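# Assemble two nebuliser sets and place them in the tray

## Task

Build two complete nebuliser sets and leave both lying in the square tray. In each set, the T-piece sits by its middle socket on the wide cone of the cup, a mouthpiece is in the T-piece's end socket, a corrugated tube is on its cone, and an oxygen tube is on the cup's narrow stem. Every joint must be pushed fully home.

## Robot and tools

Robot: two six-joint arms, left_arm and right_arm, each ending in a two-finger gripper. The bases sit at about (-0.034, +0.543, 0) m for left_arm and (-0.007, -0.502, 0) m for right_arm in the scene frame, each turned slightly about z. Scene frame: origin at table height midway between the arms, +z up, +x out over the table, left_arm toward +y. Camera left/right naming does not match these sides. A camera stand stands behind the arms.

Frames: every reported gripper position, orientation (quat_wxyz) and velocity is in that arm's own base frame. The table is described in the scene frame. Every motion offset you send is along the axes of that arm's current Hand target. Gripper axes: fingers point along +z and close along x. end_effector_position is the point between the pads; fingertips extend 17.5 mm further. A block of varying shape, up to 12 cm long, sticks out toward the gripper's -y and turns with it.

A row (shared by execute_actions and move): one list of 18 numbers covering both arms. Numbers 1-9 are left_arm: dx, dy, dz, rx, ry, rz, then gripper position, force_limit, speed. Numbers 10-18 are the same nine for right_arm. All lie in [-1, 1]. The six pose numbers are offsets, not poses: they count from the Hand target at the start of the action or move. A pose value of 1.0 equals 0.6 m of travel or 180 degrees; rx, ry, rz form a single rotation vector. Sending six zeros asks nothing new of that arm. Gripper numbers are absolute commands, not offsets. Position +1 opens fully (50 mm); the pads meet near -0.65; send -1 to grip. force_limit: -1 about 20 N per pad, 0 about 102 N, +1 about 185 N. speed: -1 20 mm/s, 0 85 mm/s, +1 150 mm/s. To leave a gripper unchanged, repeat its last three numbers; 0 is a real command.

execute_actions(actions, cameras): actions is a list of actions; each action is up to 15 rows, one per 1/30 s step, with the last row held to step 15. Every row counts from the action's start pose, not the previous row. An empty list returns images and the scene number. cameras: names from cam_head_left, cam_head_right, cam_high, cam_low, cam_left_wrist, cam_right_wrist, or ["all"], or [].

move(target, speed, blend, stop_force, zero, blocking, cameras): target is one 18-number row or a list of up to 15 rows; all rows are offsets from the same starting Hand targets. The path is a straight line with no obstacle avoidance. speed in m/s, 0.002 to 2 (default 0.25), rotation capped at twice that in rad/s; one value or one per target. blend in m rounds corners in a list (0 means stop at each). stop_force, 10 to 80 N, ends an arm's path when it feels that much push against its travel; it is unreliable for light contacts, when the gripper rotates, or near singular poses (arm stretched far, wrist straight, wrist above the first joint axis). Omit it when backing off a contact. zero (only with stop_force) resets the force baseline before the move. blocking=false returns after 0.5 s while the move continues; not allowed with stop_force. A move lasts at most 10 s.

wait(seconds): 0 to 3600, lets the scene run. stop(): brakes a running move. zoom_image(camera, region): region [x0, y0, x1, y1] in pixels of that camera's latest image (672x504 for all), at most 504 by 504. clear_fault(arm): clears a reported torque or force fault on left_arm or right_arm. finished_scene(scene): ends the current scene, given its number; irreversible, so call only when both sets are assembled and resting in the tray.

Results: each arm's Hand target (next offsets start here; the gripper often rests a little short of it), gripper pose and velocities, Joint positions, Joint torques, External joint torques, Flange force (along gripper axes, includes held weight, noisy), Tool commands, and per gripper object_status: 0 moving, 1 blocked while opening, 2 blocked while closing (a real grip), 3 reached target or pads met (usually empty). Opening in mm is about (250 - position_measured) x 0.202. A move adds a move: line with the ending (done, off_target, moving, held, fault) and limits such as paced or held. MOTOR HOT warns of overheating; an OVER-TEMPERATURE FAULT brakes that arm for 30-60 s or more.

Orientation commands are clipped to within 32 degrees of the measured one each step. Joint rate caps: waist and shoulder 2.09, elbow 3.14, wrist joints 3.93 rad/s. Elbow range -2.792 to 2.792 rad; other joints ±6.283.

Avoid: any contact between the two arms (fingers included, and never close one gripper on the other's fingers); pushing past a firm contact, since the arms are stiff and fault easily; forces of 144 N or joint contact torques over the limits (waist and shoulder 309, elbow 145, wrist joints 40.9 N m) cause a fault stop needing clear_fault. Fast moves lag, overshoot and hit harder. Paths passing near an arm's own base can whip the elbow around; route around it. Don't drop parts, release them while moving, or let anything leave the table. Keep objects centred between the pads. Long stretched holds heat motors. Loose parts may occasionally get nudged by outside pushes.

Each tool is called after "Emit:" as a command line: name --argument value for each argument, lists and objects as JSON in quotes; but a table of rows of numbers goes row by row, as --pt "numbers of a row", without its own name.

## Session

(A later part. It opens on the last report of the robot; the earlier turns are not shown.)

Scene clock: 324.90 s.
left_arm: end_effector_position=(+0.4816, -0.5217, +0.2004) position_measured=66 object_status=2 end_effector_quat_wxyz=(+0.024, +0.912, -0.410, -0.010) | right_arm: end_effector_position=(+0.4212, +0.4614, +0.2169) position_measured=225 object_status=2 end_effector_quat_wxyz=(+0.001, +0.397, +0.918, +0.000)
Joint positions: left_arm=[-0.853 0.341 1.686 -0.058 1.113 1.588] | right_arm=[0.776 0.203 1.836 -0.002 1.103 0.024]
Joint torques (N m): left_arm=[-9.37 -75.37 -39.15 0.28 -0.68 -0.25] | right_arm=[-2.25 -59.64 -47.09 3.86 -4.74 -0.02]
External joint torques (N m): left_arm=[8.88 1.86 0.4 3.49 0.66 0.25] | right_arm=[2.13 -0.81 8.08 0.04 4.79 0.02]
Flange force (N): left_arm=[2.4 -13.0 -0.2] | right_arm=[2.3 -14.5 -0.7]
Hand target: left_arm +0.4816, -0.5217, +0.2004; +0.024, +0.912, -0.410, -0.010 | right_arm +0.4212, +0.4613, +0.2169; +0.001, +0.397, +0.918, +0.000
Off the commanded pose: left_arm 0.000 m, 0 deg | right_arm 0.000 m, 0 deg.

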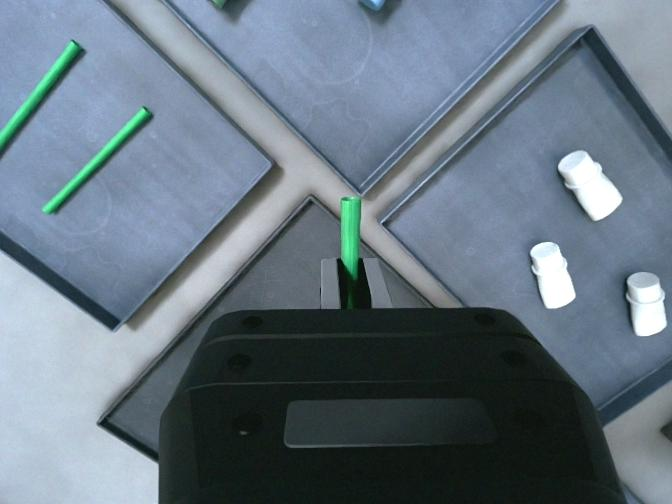

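Emit:
execute_actions --actions '[[[0,0,0,0,0,0,-1,-0.5,-0.5,0,0,0,0,0,0,1,-0.5,-0.5]]]'

Emit:
move --pt "0 0 0 0 0 0 -1 -0.5 -0.5 0 0 -0.167 0 0 0 1 -0.5 -0.5" --pt "0 0 0 0.015 0 0 -1 -0.5 -0.5 -0.1325 -0.426 0.078 0 0 -0.832 1 -0.5 -0.5" --blend '[0.03,0]' --speed 0.3 --cameras '["all"]'

Scene clock: 387.93 s.
left_arm: end_effector_position=(+0.4816, -0.5217, +0.2004) position_measured=66 object_status=2 end_effector_quat_wxyz=(+0.024, +0.912, -0.410, -0.010) | right_arm: end_effector_position=(+0.4213, +0.4613, +0.2169) position_measured=3 object_status=3 end_effector_quat_wxyz=(+0.001, +0.397, +0.918, +0.000)
Joint positions: left_arm=[-0.853 0.341 1.686 -0.058 1.113 1.588] | right_arm=[0.776 0.203 1.836 -0.002 1.103 0.024]
Joint torques (N m): left_arm=[1.66 -76.41 -39.19 4.01 -0.45 -0.17] | right_arm=[-2.12 -58.94 -37.83 3.66 0.26 0.01]
External joint torques (N m): left_arm=[-1.36 2.81 0.42 -0.2 0.43 0.17] | right_arm=[2.38 -1.66 -1.14 0.25 -0.2 -0.01]
Flange force (N): left_arm=[3.5 1.4 1.8] | right_arm=[3.8 -0.5 -2.1]
Hand target: left_arm +0.4816, -0.5217, +0.2004; +0.024, +0.912, -0.410, -0.010 | right_arm +0.4212, +0.4613, +0.2169; +0.001, +0.397, +0.918, +0.000
Off the commanded pose: left_arm 0.000 m, 0 deg | right_arm 0.000 m, 0 deg.

Scene clock: 393.07 s.
left_arm: end_effector_position=(+0.4816, -0.5217, +0.2004) position_measured=66 object_status=2 end_effector_quat_wxyz=(+0.002, +0.912, -0.410, +0.000) | right_arm: end_effector_position=(+0.2892, +0.2285, +0.1703) position_measured=3 object_status=3 end_effector_quat_wxyz=(+0.000, +0.782, -0.623, +0.001)
Joint positions: left_arm=[-0.872 0.34 1.687 -0.005 1.113 1.545] | right_arm=[0.576 -0.166 2.31 -0.002 0.998 -2.79]
Joint torques (N m): left_arm=[1.76 -76.64 -39.34 4.14 -0.44 -0.18] | right_arm=[-2.13 -17.36 -35.7 3.48 0.09 0.06]
External joint torques (N m): left_arm=[-1.71 2.71 0.51 -0.21 0.43 0.18] | right_arm=[2.08 -2 -1.24 0.19 -0.16 -0.06]
Flange force (N): left_arm=[3.1 2.1 1.7] | right_arm=[-4.4 3.5 -3.5]
Hand target: left_arm +0.4816, -0.5217, +0.2004; +0.002, +0.912, -0.410, +0.000 | right_arm +0.2892, +0.2284, +0.1703; +0.000, +0.782, -0.623, +0.001
Off the commanded pose: left_arm 0.000 m, 0 deg | right_arm 0.000 m, 0 deg.
move: done

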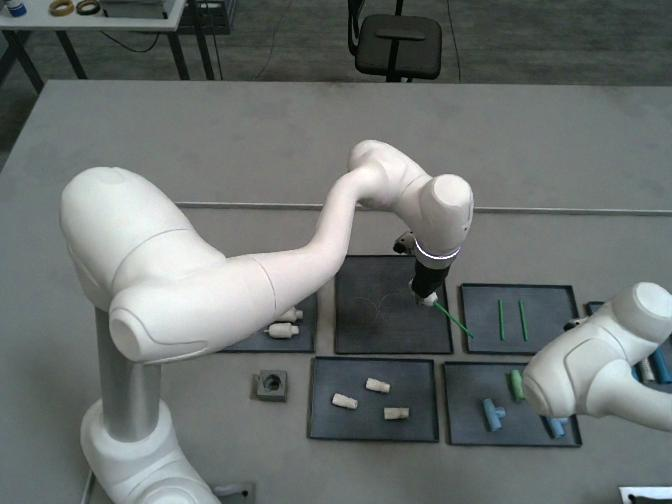

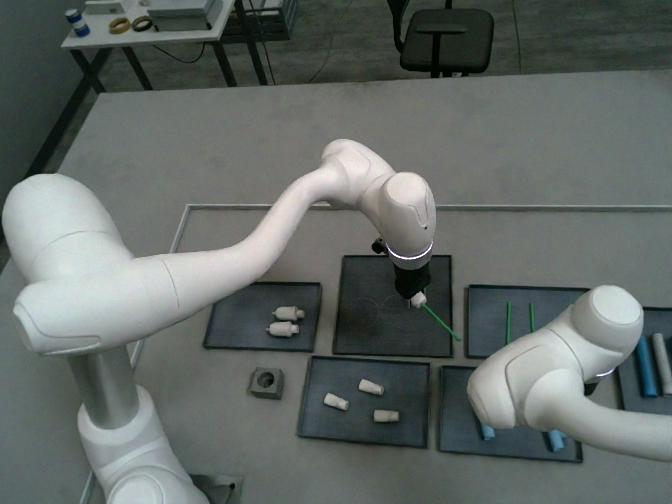

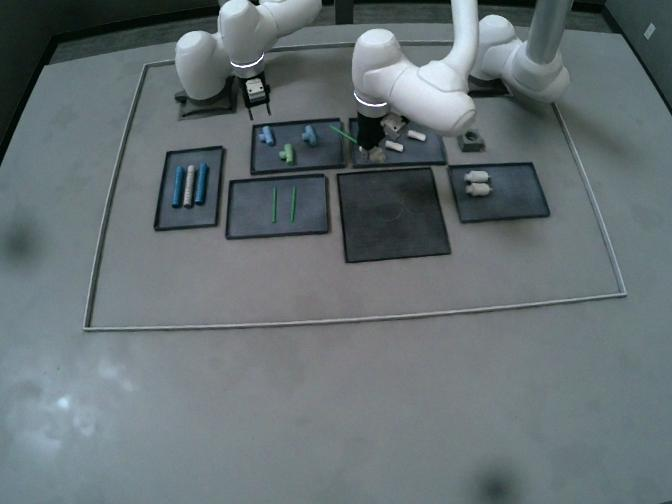

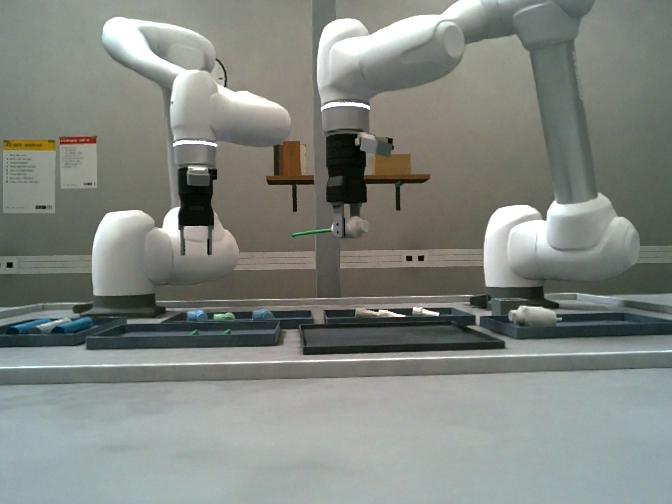

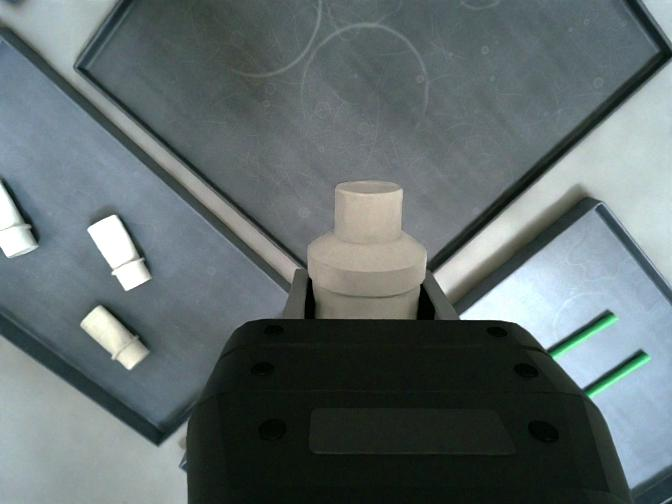

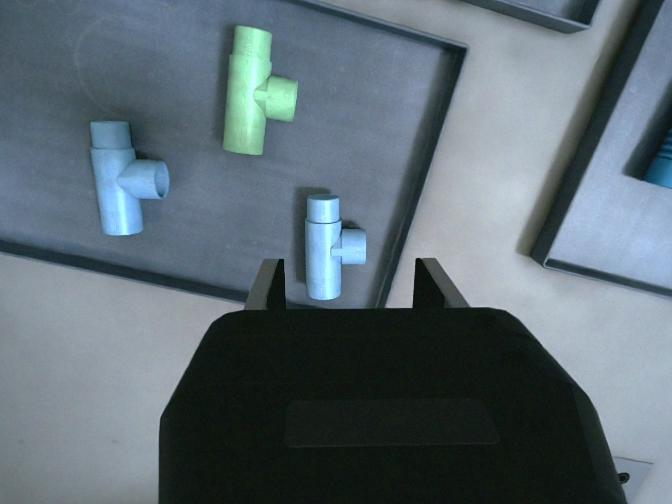

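Emit:
move --target '[0,0,0.259,0,0,0,-1,-0.5,-0.5,-0.024,-0.0038,0.2005,0,0,0,1,-0.5,-0.5]'

Emit:
move --target '[0,0,0.0317,0,0,0,-1,-0.5,-0.5,0,0,0.0433,0,0,0,1,-0.5,-0.5]' --speed 0.02 --stop_force 10 --cameras '["all"]'

Scene clock: 401.20 s.
left_arm: end_effector_position=(+0.4811, -0.5224, +0.0450) position_measured=66 object_status=2 end_effector_quat_wxyz=(+0.003, +0.912, -0.410, +0.000) | right_arm: end_effector_position=(+0.2883, +0.2429, +0.0501) position_measured=3 object_status=3 end_effector_quat_wxyz=(+0.000, +0.782, -0.623, +0.001)
Joint positions: left_arm=[-0.873 0.481 1.805 -0.006 0.854 1.546] | right_arm=[0.609 0.033 2.42 -0.002 0.689 -2.756]
Joint torques (N m): left_arm=[1.66 -84.44 -32.97 3.55 -0.45 -0.15] | right_arm=[-2 -30.38 -26.98 2.5 0.13 0.07]
External joint torques (N m): left_arm=[-1.81 3.51 0.31 -0.25 0.44 0.15] | right_arm=[1.86 -0.7 -0.92 0.27 -0.2 -0.07]
Flange force (N): left_arm=[4.1 2.2 3.3] | right_arm=[-4.6 1.4 -1.6]
Hand target: left_arm +0.4812, -0.5224, +0.0450; +0.002, +0.912, -0.410, +0.000 | right_arm +0.2883, +0.2428, +0.0500; +0.000, +0.782, -0.623, +0.001
Off the commanded pose: left_arm 0.000 m, 0 deg | right_arm 0.000 m, 0 deg.
move: done

Scene clock: 403.13 s.
left_arm: end_effector_position=(+0.4811, -0.5225, +0.0260) position_measured=66 object_status=2 end_effector_quat_wxyz=(+0.002, +0.912, -0.410, +0.000) | right_arm: end_effector_position=(+0.2883, +0.2428, +0.0240) position_measured=3 object_status=3 end_effector_quat_wxyz=(+0.000, +0.782, -0.623, +0.001)
Joint positions: left_arm=[-0.873 0.502 1.815 -0.006 0.823 1.546] | right_arm=[0.609 0.084 2.44 -0.002 0.618 -2.756]
Joint torques (N m): left_arm=[1.76 -85.07 -32.11 3.47 -0.43 -0.14] | right_arm=[-2.24 -32.79 -24.81 2.34 0.13 0.01]
External joint torques (N m): left_arm=[-1.72 3.14 0.57 -0.28 0.43 0.14] | right_arm=[2.13 -1.2 -0.54 0.17 -0.19 -0.01]
Flange force (N): left_arm=[2.9 2.1 3.1] | right_arm=[-4.8 2.9 -2.3]
Hand target: left_arm +0.4811, -0.5225, +0.0260; +0.002, +0.912, -0.410, +0.000 | right_arm +0.2883, +0.2428, +0.0240; +0.000, +0.782, -0.623, +0.001
Off the commanded pose: left_arm 0.000 m, 0 deg | right_arm 0.000 m, 0 deg.
move: done

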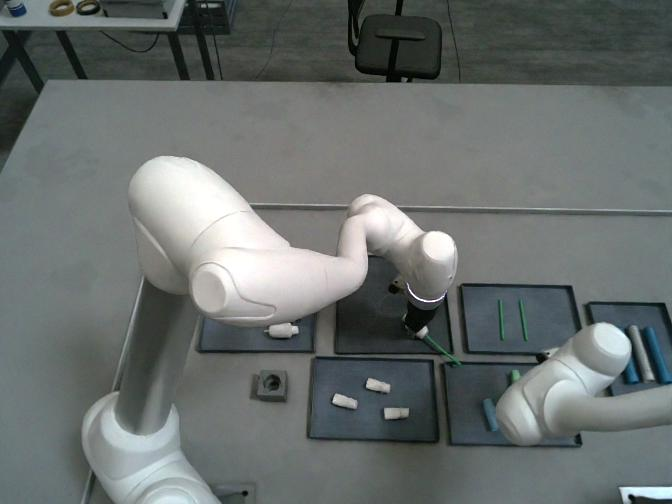

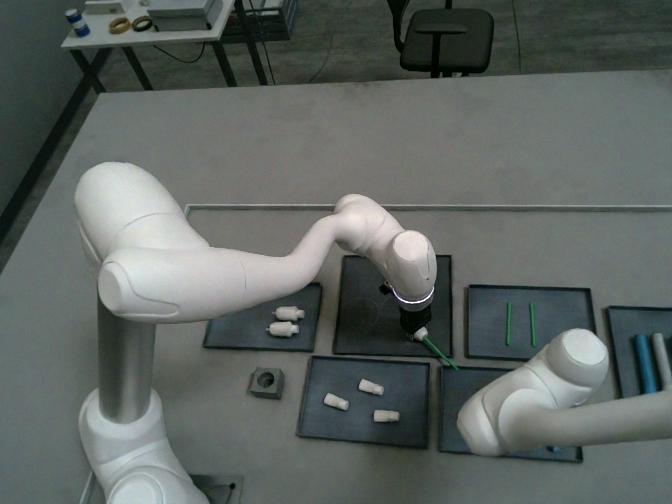

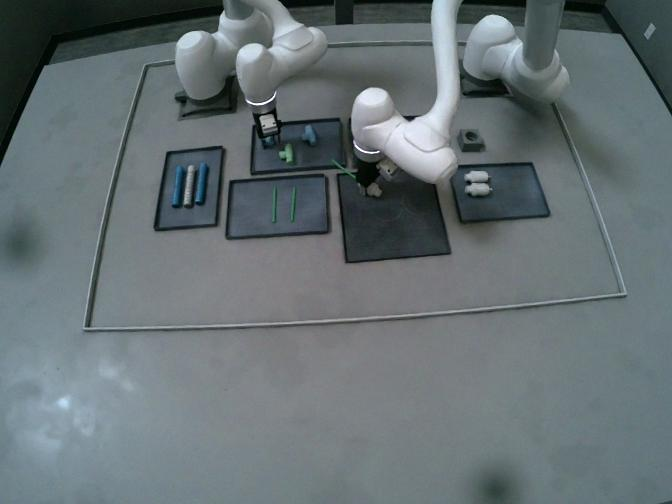

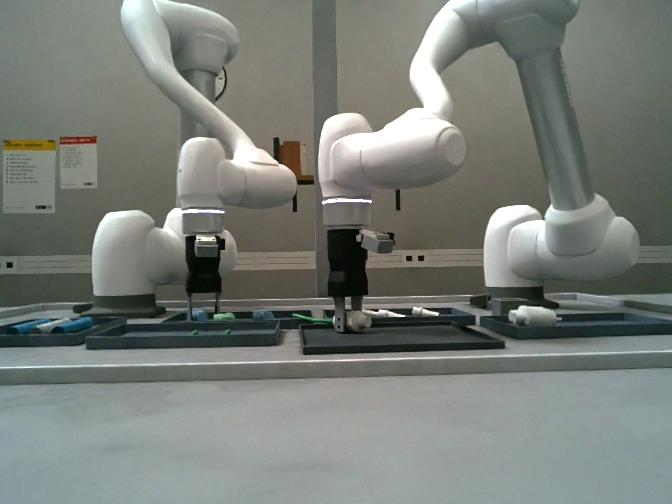

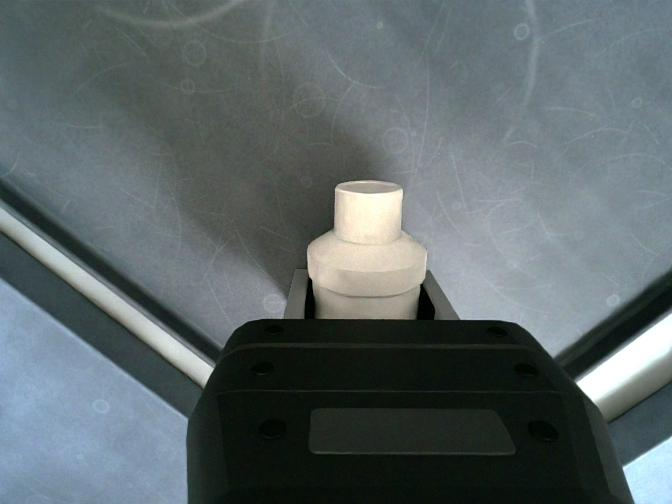

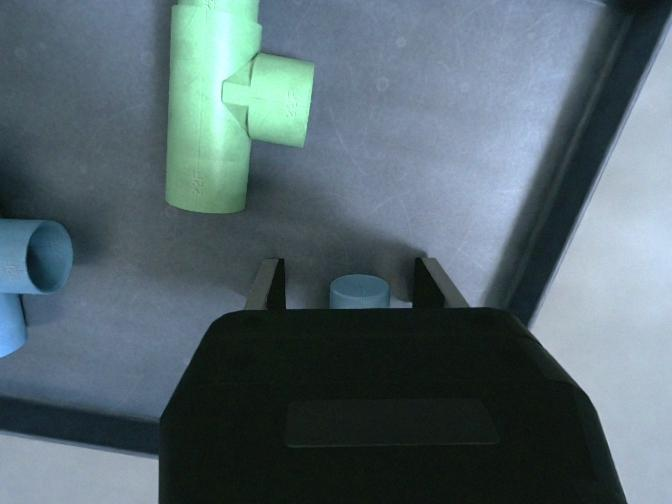

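Emit:
execute_actions --actions '[[[0,0,0,0,0,0,1,-0.5,-0.5,0,0,0,0,0,0,-1,0.1,-0.5]],[[0,0,0,0,0,0,1,-0.5,-0.5,0,0,0,0,0,0,-1,0.1,-0.5]]]'

Emit:
move --pt "0 0 -0.15 0 0 0 1 -0.5 -0.5 0 0 -0.05 0 0 0 -1 0.1 -0.5" --pt "0 0 -0.15 0 0 0.5 1 -0.5 -0.5 0 0 -0.2 0 0 0 -1 0.1 -0.5" --pt "0 0 -0.15 0 -0.2588 0.9659 1 -0.5 -0.5 0 0 -0.3 0 0 0 -1 0.1 -0.5" --blend '[0.02,0.02,0]' --speed 0.5 --cameras '["all"]'

Scene clock: 419.00 s.
left_arm: end_effector_position=(+0.4811, -0.5225, +0.0260) position_measured=3 object_status=3 end_effector_quat_wxyz=(+0.002, +0.912, -0.410, +0.000) | right_arm: end_effector_position=(+0.2883, +0.2428, +0.0240) position_measured=149 object_status=2 end_effector_quat_wxyz=(+0.000, +0.782, -0.623, +0.001)
Joint positions: left_arm=[-0.873 0.502 1.815 -0.006 0.823 1.546] | right_arm=[0.609 0.084 2.44 -0.002 0.618 -2.756]
Joint torques (N m): left_arm=[1.74 -85.05 -32.04 3.51 -0.39 -0.12] | right_arm=[-2.34 -32.78 -24.71 2.36 0.1 0]
External joint torques (N m): left_arm=[-2.01 3.13 0.33 -0.31 0.38 0.12] | right_arm=[2.22 -1.66 -0.68 0.16 -0.16 0]
External joint torques at the end of the 1st action: left_arm=[-1.76 2.69 0.2 -0.28 0.38 0.13] | right_arm=[2.08 -1.48 -0.84 0.17 -0.13 0.03]
Flange force (N): left_arm=[3.4 2.6 3.1] | right_arm=[-4.9 3.4 -3.4]
Flange force at the end of the 1st action (N): left_arm=[3.1 2.2 2.5] | right_arm=[-4.9 2.8 -3.3]
Hand target: left_arm +0.4811, -0.5225, +0.0260; +0.002, +0.912, -0.410, +0.000 | right_arm +0.2883, +0.2428, +0.0240; +0.000, +0.782, -0.623, +0.001
Off the commanded pose: left_arm 0.000 m, 0 deg | right_arm 0.000 m, 0 deg.

Scene clock: 422.93 s.
left_arm: end_effector_position=(+0.4814, -0.5221, +0.1160) position_measured=3 object_status=3 end_effector_quat_wxyz=(+0.106, +0.396, +0.882, +0.234) | right_arm: end_effector_position=(+0.2882, +0.2430, +0.2040) position_measured=149 object_status=2 end_effector_quat_wxyz=(+0.000, +0.782, -0.623, +0.001)
Joint positions: left_arm=[-1.075 0.462 1.761 0.567 1.117 4.176] | right_arm=[0.61 -0.187 2.256 -0.002 1.073 -2.756]
Joint torques (N m): left_arm=[1.87 -84.84 -35.77 4.26 0.3 -0.13] | right_arm=[-2.16 -16.9 -37.33 3.6 0.11 0.07]
External joint torques (N m): left_arm=[-1.85 2.38 0.09 -0.23 0.4 0.12] | right_arm=[2.1 -1.52 -1.14 0.22 -0.17 -0.07]
Flange force (N): left_arm=[-2.6 -3.7 -0.2] | right_arm=[-4.5 3.0 -2.6]
Hand target: left_arm +0.4813, -0.5221, +0.1160; +0.106, +0.396, +0.882, +0.234 | right_arm +0.2882, +0.2430, +0.2040; +0.000, +0.782, -0.623, +0.001
Off the commanded pose: left_arm 0.000 m, 0 deg | right_arm 0.000 m, 0 deg.
move: done

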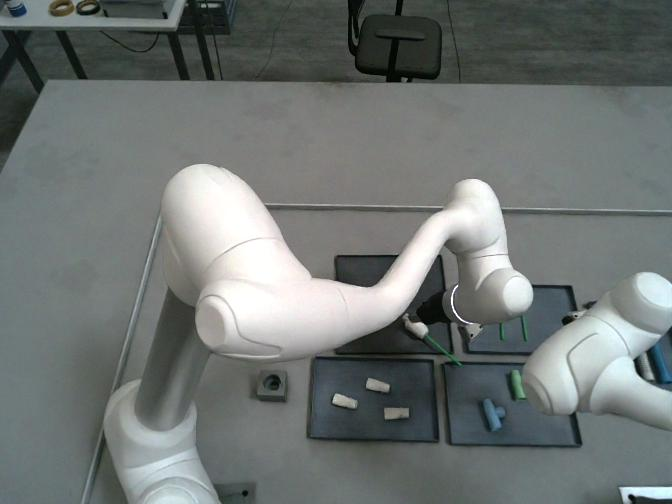

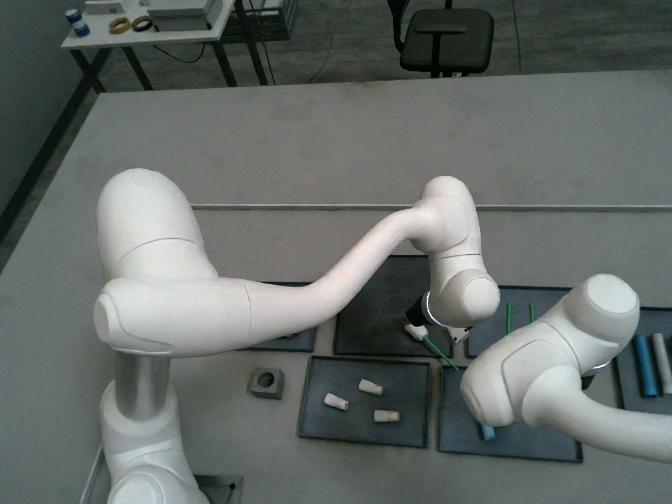

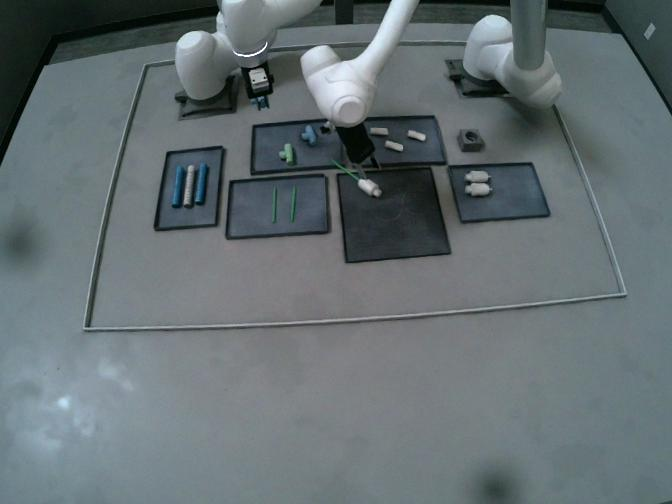

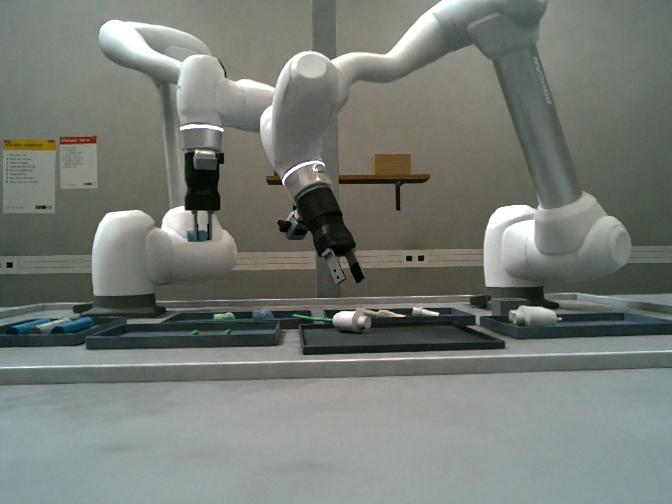

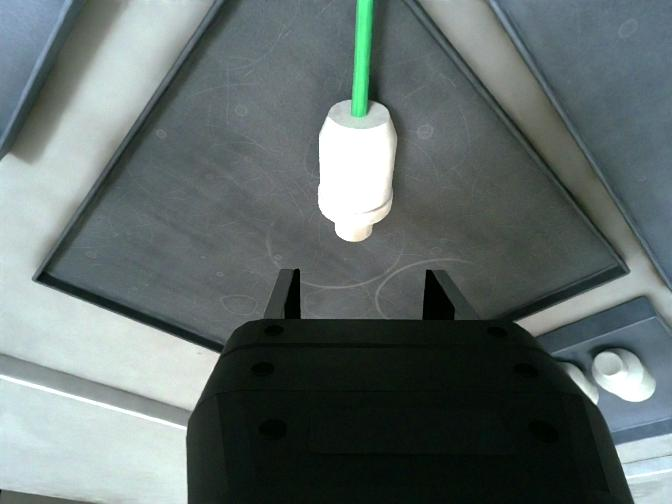

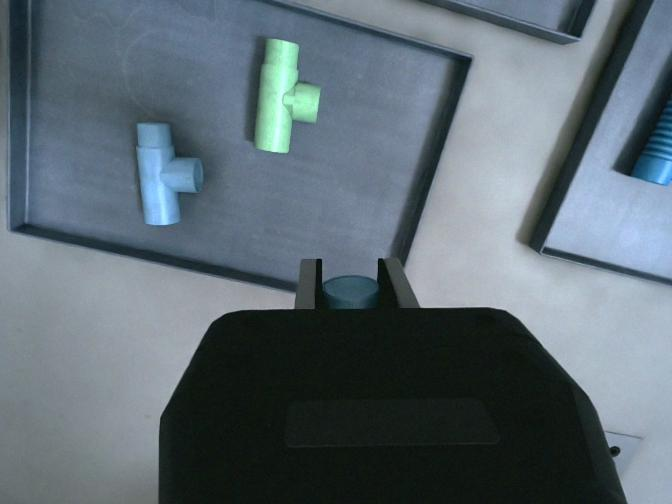

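Emit:
move --target '[-0.003,-0.055,0.0953,0,0,0,1,-0.5,-0.5,0,0,0,0,0,0,-1,0.1,-0.5]' --speed 0.15 --cameras '["cam_left_wrist"]'

Emit:
move --target '[0,-0.0167,0.0289,0,0,0,1,-0.5,-0.5,0,0,0,0,0,0,-1,0.1,-0.5]' --speed 0.02 --stop_force 10 --cameras '["cam_left_wrist","cam_low"]'

Scene clock: 432.07 s.
left_arm: end_effector_position=(+0.4823, -0.5237, +0.0500) position_measured=3 object_status=3 end_effector_quat_wxyz=(+0.106, +0.396, +0.882, +0.234) | right_arm: end_effector_position=(+0.2882, +0.2430, +0.2040) position_measured=149 object_status=2 end_effector_quat_wxyz=(+0.000, +0.782, -0.623, +0.001)
Joint positions: left_arm=[-1.075 0.535 1.792 0.598 1.03 4.111] | right_arm=[0.61 -0.187 2.256 -0.002 1.073 -2.756]
Joint torques (N m): left_arm=[1.74 -88.6 -33.09 3.87 0.38 -0.13] | right_arm=[-1.84 -17.02 -37.39 3.59 0.12 0]
External joint torques (N m): left_arm=[-2.13 2.43 0.23 -0.25 0.4 0.13] | right_arm=[1.87 -1.39 -1.05 0.23 -0.18 0]
Flange force (N): left_arm=[-2.1 -4.2 0.0] | right_arm=[-4.2 2.8 -2.3]
Hand target: left_arm +0.4824, -0.5237, +0.0500; +0.106, +0.396, +0.882, +0.234 | right_arm +0.2882, +0.2430, +0.2040; +0.000, +0.782, -0.623, +0.001
Off the commanded pose: left_arm 0.000 m, 0 deg | right_arm 0.000 m, 0 deg.
move: done

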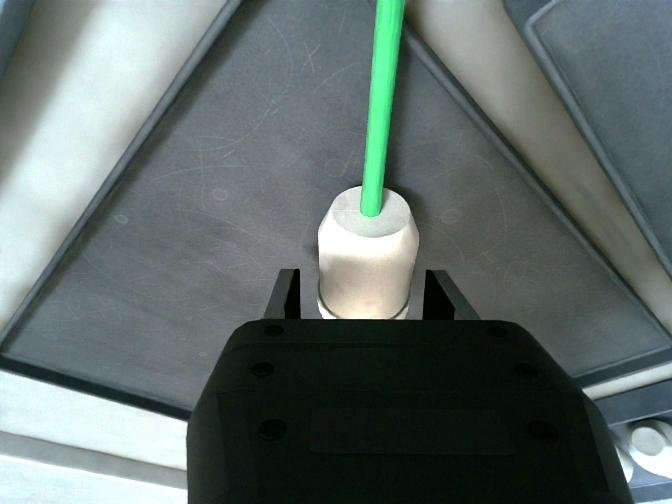

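Scene clock: 433.90 s.
left_arm: end_effector_position=(+0.4823, -0.5238, +0.0299) position_measured=3 object_status=3 end_effector_quat_wxyz=(+0.106, +0.396, +0.882, +0.234) | right_arm: end_effector_position=(+0.2882, +0.2430, +0.2040) position_measured=149 object_status=2 end_effector_quat_wxyz=(+0.000, +0.782, -0.623, +0.001)
Joint positions: left_arm=[-1.075 0.558 1.8 0.609 1.005 4.09] | right_arm=[0.61 -0.187 2.256 -0.002 1.073 -2.756]
Joint torques (N m): left_arm=[1.62 -90.37 -32.26 3.76 0.41 -0.13] | right_arm=[-1.93 -17.21 -37.43 3.6 0.12 0.05]
External joint torques (N m): left_arm=[-1.21 2.86 0.42 -0.3 0.42 0.13] | right_arm=[1.78 -1.29 -1.09 0.21 -0.19 -0.05]
Flange force (N): left_arm=[-2.5 -3.4 1.1] | right_arm=[-3.9 2.4 -2.2]
Hand target: left_arm +0.4823, -0.5238, +0.0299; +0.106, +0.396, +0.882, +0.234 | right_arm +0.2882, +0.2430, +0.2040; +0.000, +0.782, -0.623, +0.001
Off the commanded pose: left_arm 0.000 m, 0 deg | right_arm 0.000 m, 0 deg.
move: done
Images, in order (width x height): cam_low 672x504, cam_left_wrist 672x504.

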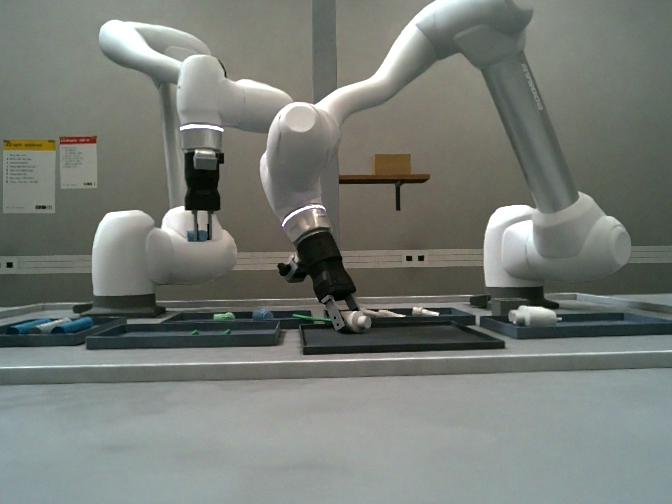

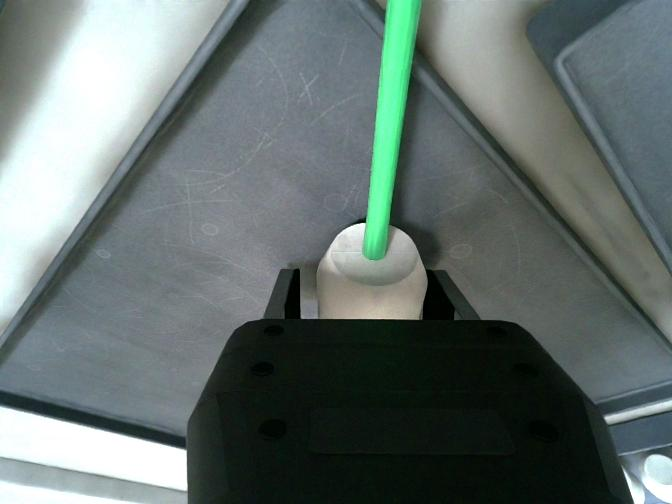

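Emit:
execute_actions --actions '[[[0,0,0,0,0,0,-1,0.1,-0.5,0,0,0,0,0,0,-1,0.1,-0.5]],[[0,0,0,0,0,0,-1,0.1,-0.5,0,0,0,0,0,0,-1,0.1,-0.5]]]'

Emit:
move --pt "0 0.1417 -0.2453 0 0 0 -1 0.1 -0.5 0 0 0 0 0 0.333 -1 0.1 -0.5" --pt "0 0.1417 -0.2453 0 0.25 -0.433 -1 0.1 -0.5 0 0 0 0 0 0.666 -1 0.1 -0.5" --pt "0 0.1417 -0.2453 0 0.5 -0.866 -1 0.1 -0.5 -0.2 -0.14 0 0 0 -0.668 -1 0.1 -0.5" --blend '[0.02,0.02,0]' --speed 0.5 --cameras '["all"]'

Scene clock: 450.57 s.
left_arm: end_effector_position=(+0.4823, -0.5238, +0.0299) position_measured=68 object_status=2 end_effector_quat_wxyz=(+0.106, +0.396, +0.882, +0.234) | right_arm: end_effector_position=(+0.2882, +0.2430, +0.2040) position_measured=149 object_status=2 end_effector_quat_wxyz=(+0.000, +0.782, -0.623, +0.001)
Joint positions: left_arm=[-1.075 0.558 1.8 0.609 1.005 4.09] | right_arm=[0.61 -0.187 2.256 -0.002 1.073 -2.756]
Joint torques (N m): left_arm=[1.84 -90.27 -32.29 3.78 0.44 -0.14] | right_arm=[-2.43 -17.06 -37.36 3.63 0.1 0.04]
External joint torques (N m): left_arm=[-1.81 3.04 0.34 -0.3 0.37 0.13] | right_arm=[2.36 -1.39 -1.09 0.19 -0.17 -0.04]
External joint torques at the end of the 1st action: left_arm=[-1.51 2.6 0.14 -0.28 0.36 0.14] | right_arm=[2.05 -1.5 -1.08 0.16 -0.14 -0.01]
Flange force (N): left_arm=[-2.6 -4.3 0.9] | right_arm=[-5.3 3.2 -2.4]
Flange force at the end of the 1st action (N): left_arm=[-2.6 -3.6 0.6] | right_arm=[-4.5 3.1 -2.6]
Hand target: left_arm +0.4823, -0.5238, +0.0299; +0.106, +0.396, +0.882, +0.234 | right_arm +0.2882, +0.2430, +0.2040; +0.000, +0.782, -0.623, +0.001
Off the commanded pose: left_arm 0.000 m, 0 deg | right_arm 0.000 m, 0 deg.

Scene clock: 455.87 s.
left_arm: end_effector_position=(+0.4828, -0.5230, +0.1999) position_measured=68 object_status=2 end_effector_quat_wxyz=(+0.239, +0.881, -0.396, -0.106) | right_arm: end_effector_position=(+0.3432, +0.3788, +0.2039) position_measured=149 object_status=2 end_effector_quat_wxyz=(+0.001, +0.930, +0.368, +0.000)
Joint positions: left_arm=[-0.67 0.398 1.683 -0.558 1.216 1.985] | right_arm=[0.768 0.04 2.05 -0.002 1.051 1.586]
Joint torques (N m): left_arm=[1.41 -79.78 -36.69 2.29 0.15 -0.17] | right_arm=[-2.24 -41 -36.87 3.6 0.16 -0.02]
External joint torques (N m): left_arm=[-1.8 3.18 0.35 -0.36 0.42 0.17] | right_arm=[2.29 -1.49 -1.18 0.25 -0.16 0.02]
Flange force (N): left_arm=[4.2 -0.2 2.8] | right_arm=[-0.5 -4.5 -2.3]
Hand target: left_arm +0.4828, -0.5230, +0.1999; +0.239, +0.880, -0.396, -0.106 | right_arm +0.3432, +0.3788, +0.2039; +0.001, +0.930, +0.368, +0.000
Off the commanded pose: left_arm 0.000 m, 0 deg | right_arm 0.000 m, 0 deg.
move: done

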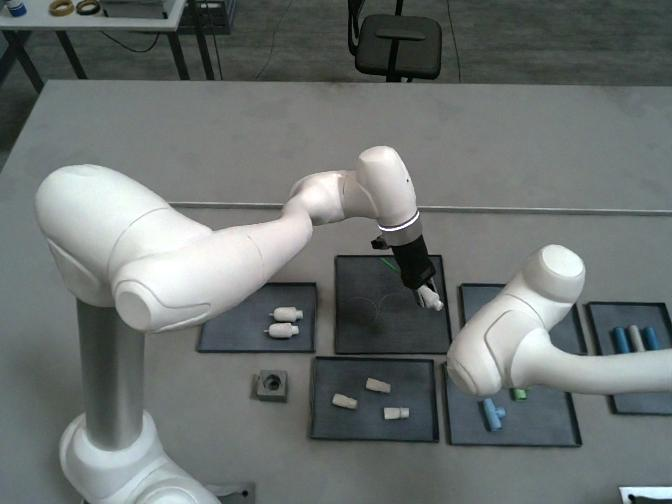

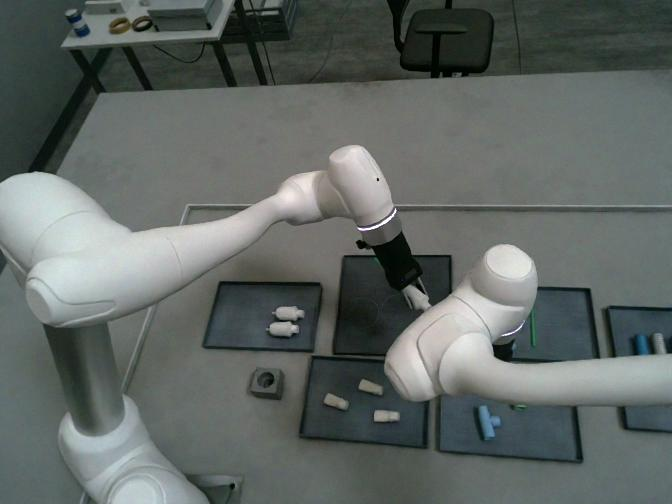

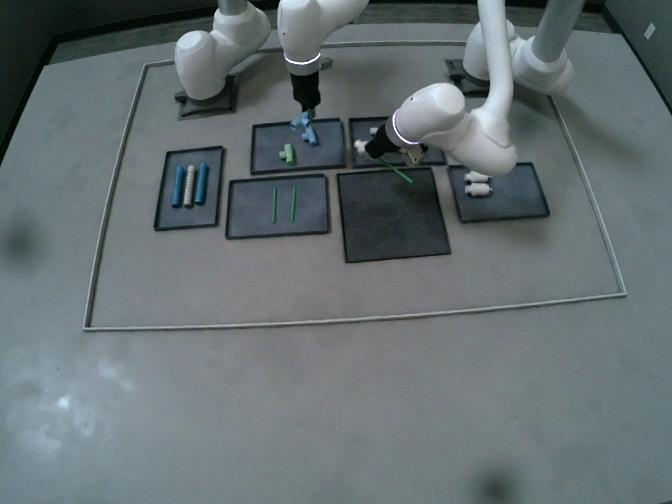

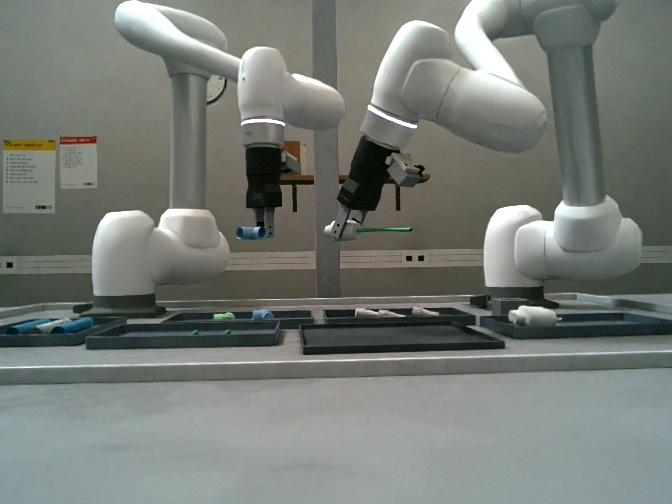

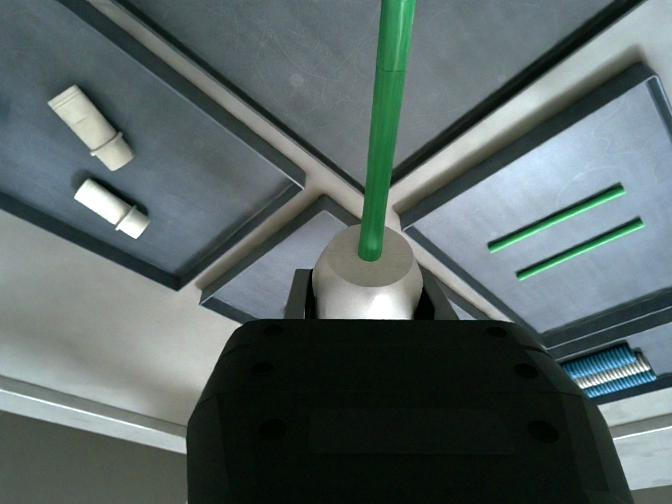

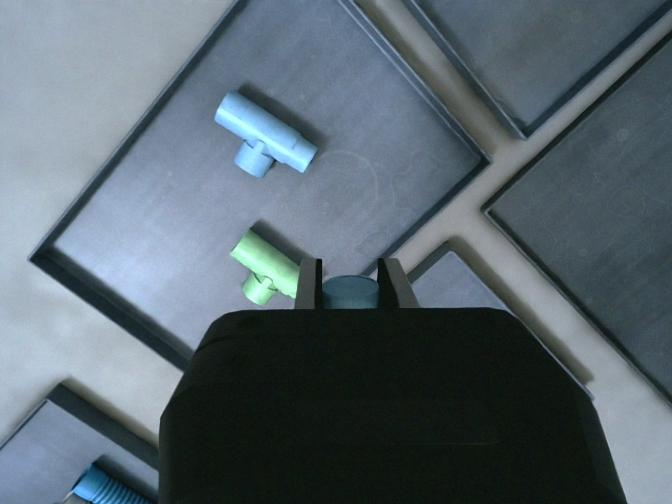

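Emit:
move --target '[0,0,0,0.014,0,0,-1,0.1,-0.5,-0.071,-0.161,0,0,0,0,-1,0.1,-0.5]' --speed 0.2 --cameras '["cam_low","cam_high","cam_head_left"]'

Emit:
zoom_image --camera "cam_low" --region '[240, 190, 432, 270]'

Emit:
zoom_image --camera "cam_high" --region '[290, 100, 430, 200]'

Scene clock: 462.37 s.
left_arm: end_effector_position=(+0.4828, -0.5230, +0.1999) position_measured=68 object_status=2 end_effector_quat_wxyz=(+0.219, +0.886, -0.398, -0.098) | right_arm: end_effector_position=(+0.2461, +0.4200, +0.2038) position_measured=149 object_status=2 end_effector_quat_wxyz=(+0.001, +0.930, +0.368, +0.000)
Joint positions: left_arm=[-0.686 0.39 1.683 -0.516 1.2 1.953] | right_arm=[0.971 0.001 2.09 -0.001 1.05 1.789]
Joint torques (N m): left_arm=[1.81 -79.34 -37.13 2.48 0.1 -0.14] | right_arm=[-2.3 -36.9 -36.8 3.61 0.19 0.04]
External joint torques (N m): left_arm=[-1.75 2.29 0.13 -0.31 0.38 0.14] | right_arm=[2.22 -1.2 -1.22 0.24 -0.21 -0.04]
Flange force (N): left_arm=[3.4 0.5 2.1] | right_arm=[-0.9 -4.4 -2.1]
Hand target: left_arm +0.4828, -0.5230, +0.1999; +0.219, +0.886, -0.398, -0.098 | right_arm +0.2461, +0.4201, +0.2038; +0.001, +0.930, +0.368, +0.000
Off the commanded pose: left_arm 0.000 m, 0 deg | right_arm 0.000 m, 0 deg.
move: done
Images, in order (width x height): cam_head_left 672x504, cam_high 672x504, cam_low 672x504.

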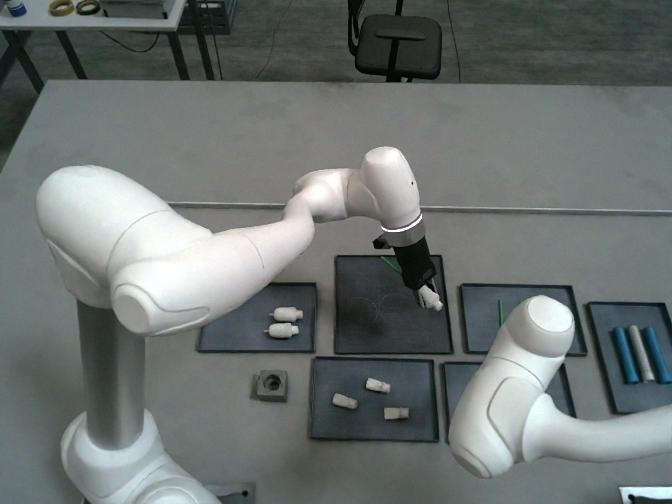

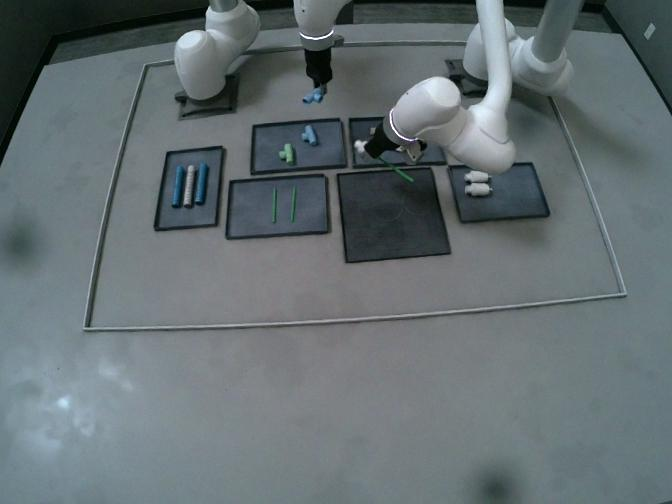

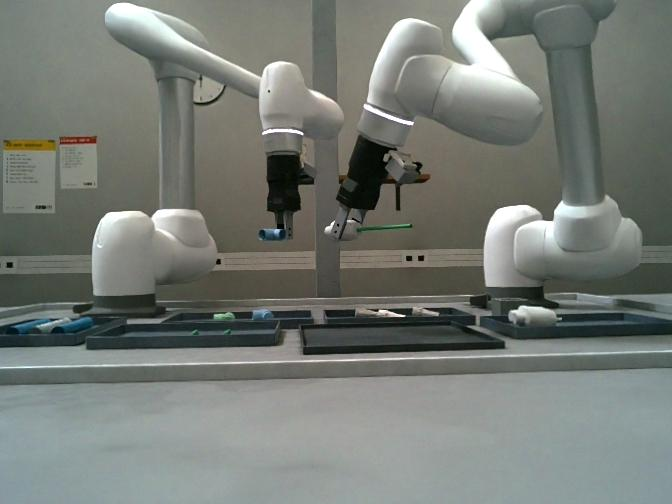

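Scaled by 2.625 from the camera's image (finer frame: 960x720).

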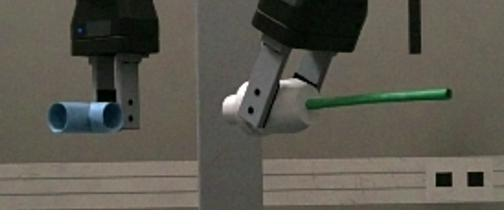

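Scaled by 3.600 from the camera's image (finer frame: 960x720).

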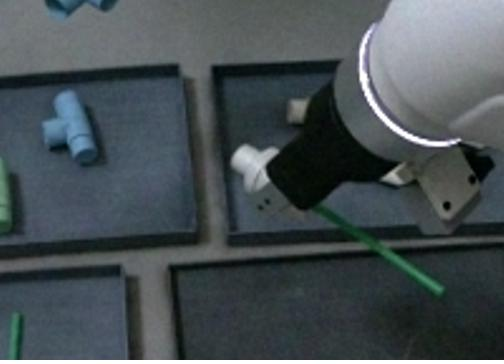

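Emit:
move --target '[0,0,0,-0.015,0,0,-1,0.1,-0.5,0.2705,0.11,0,0,0,0,-1,0.1,-0.5]' --speed 0.2 --cameras '["cam_low","cam_high","cam_head_left","cam_right_wrist"]'

Emit:
zoom_image --camera "cam_low" --region '[270, 195, 414, 255]'

Emit:
zoom_image --camera "cam_high" --region '[310, 100, 420, 185]'

Scene clock: 472.57 s.
left_arm: end_effector_position=(+0.4828, -0.5230, +0.1999) position_measured=68 object_status=2 end_effector_quat_wxyz=(+0.240, +0.880, -0.395, -0.107) | right_arm: end_effector_position=(+0.4096, +0.4830, +0.2038) position_measured=149 object_status=2 end_effector_quat_wxyz=(+0.001, +0.930, +0.368, +0.000)
Joint positions: left_arm=[-0.669 0.399 1.683 -0.561 1.217 1.987] | right_arm=[0.814 0.226 1.834 -0.002 1.083 1.632]
Joint torques (N m): left_arm=[1.77 -79.72 -36.77 2.26 0.18 -0.16] | right_arm=[-2.05 -60.63 -37.51 3.79 0.19 0.04]
External joint torques (N m): left_arm=[-1.58 2.6 0.37 -0.3 0.39 0.16] | right_arm=[1.85 -1.8 -1.15 0.11 -0.2 -0.04]
Flange force (N): left_arm=[3.3 -0.1 2.4] | right_arm=[-0.7 -2.8 -2.2]
Hand target: left_arm +0.4828, -0.5230, +0.1999; +0.240, +0.880, -0.395, -0.107 | right_arm +0.4096, +0.4830, +0.2038; +0.001, +0.930, +0.368, +0.000
Off the commanded pose: left_arm 0.000 m, 0 deg | right_arm 0.000 m, 0 deg.
move: done
Images, in order (width x height): cam_head_left 672x504, cam_high 672x504, cam_low 672x504, cam_right_wrist 672x504.

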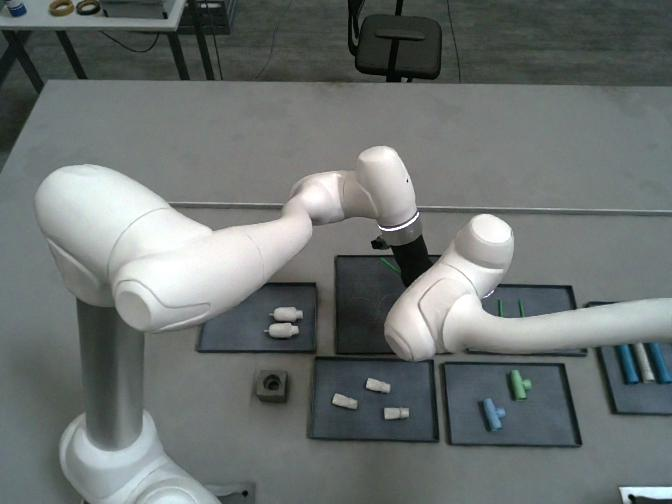

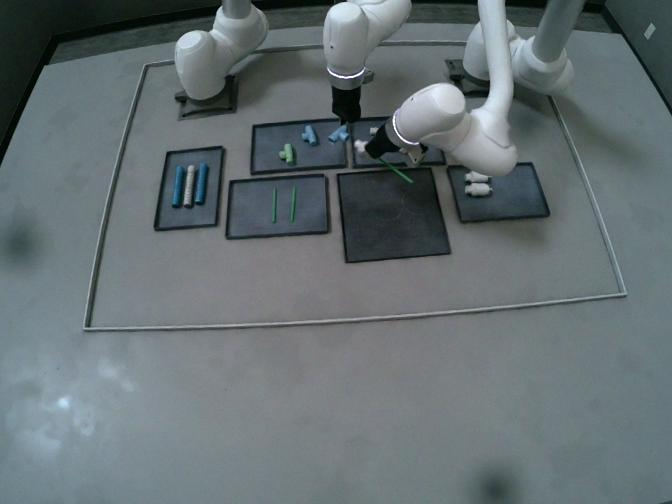

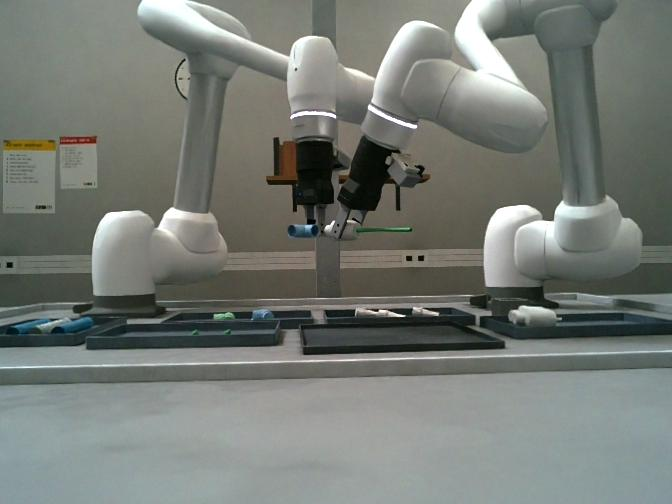

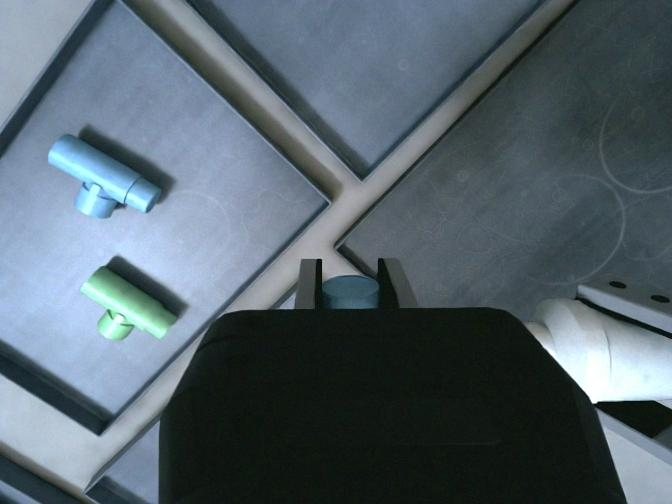

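Scaled by 3.500 from the camera's image (finer frame: 960x720).

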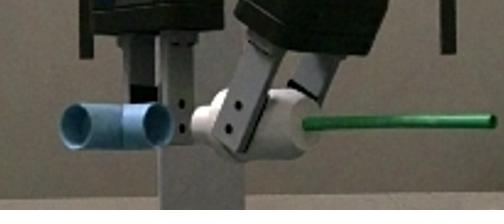

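Scaled by 4.582 from the camera's image (finer frame: 960x720).

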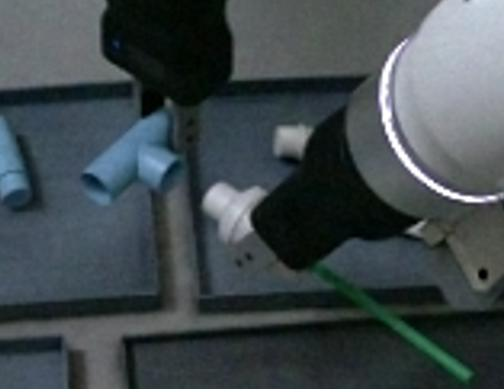

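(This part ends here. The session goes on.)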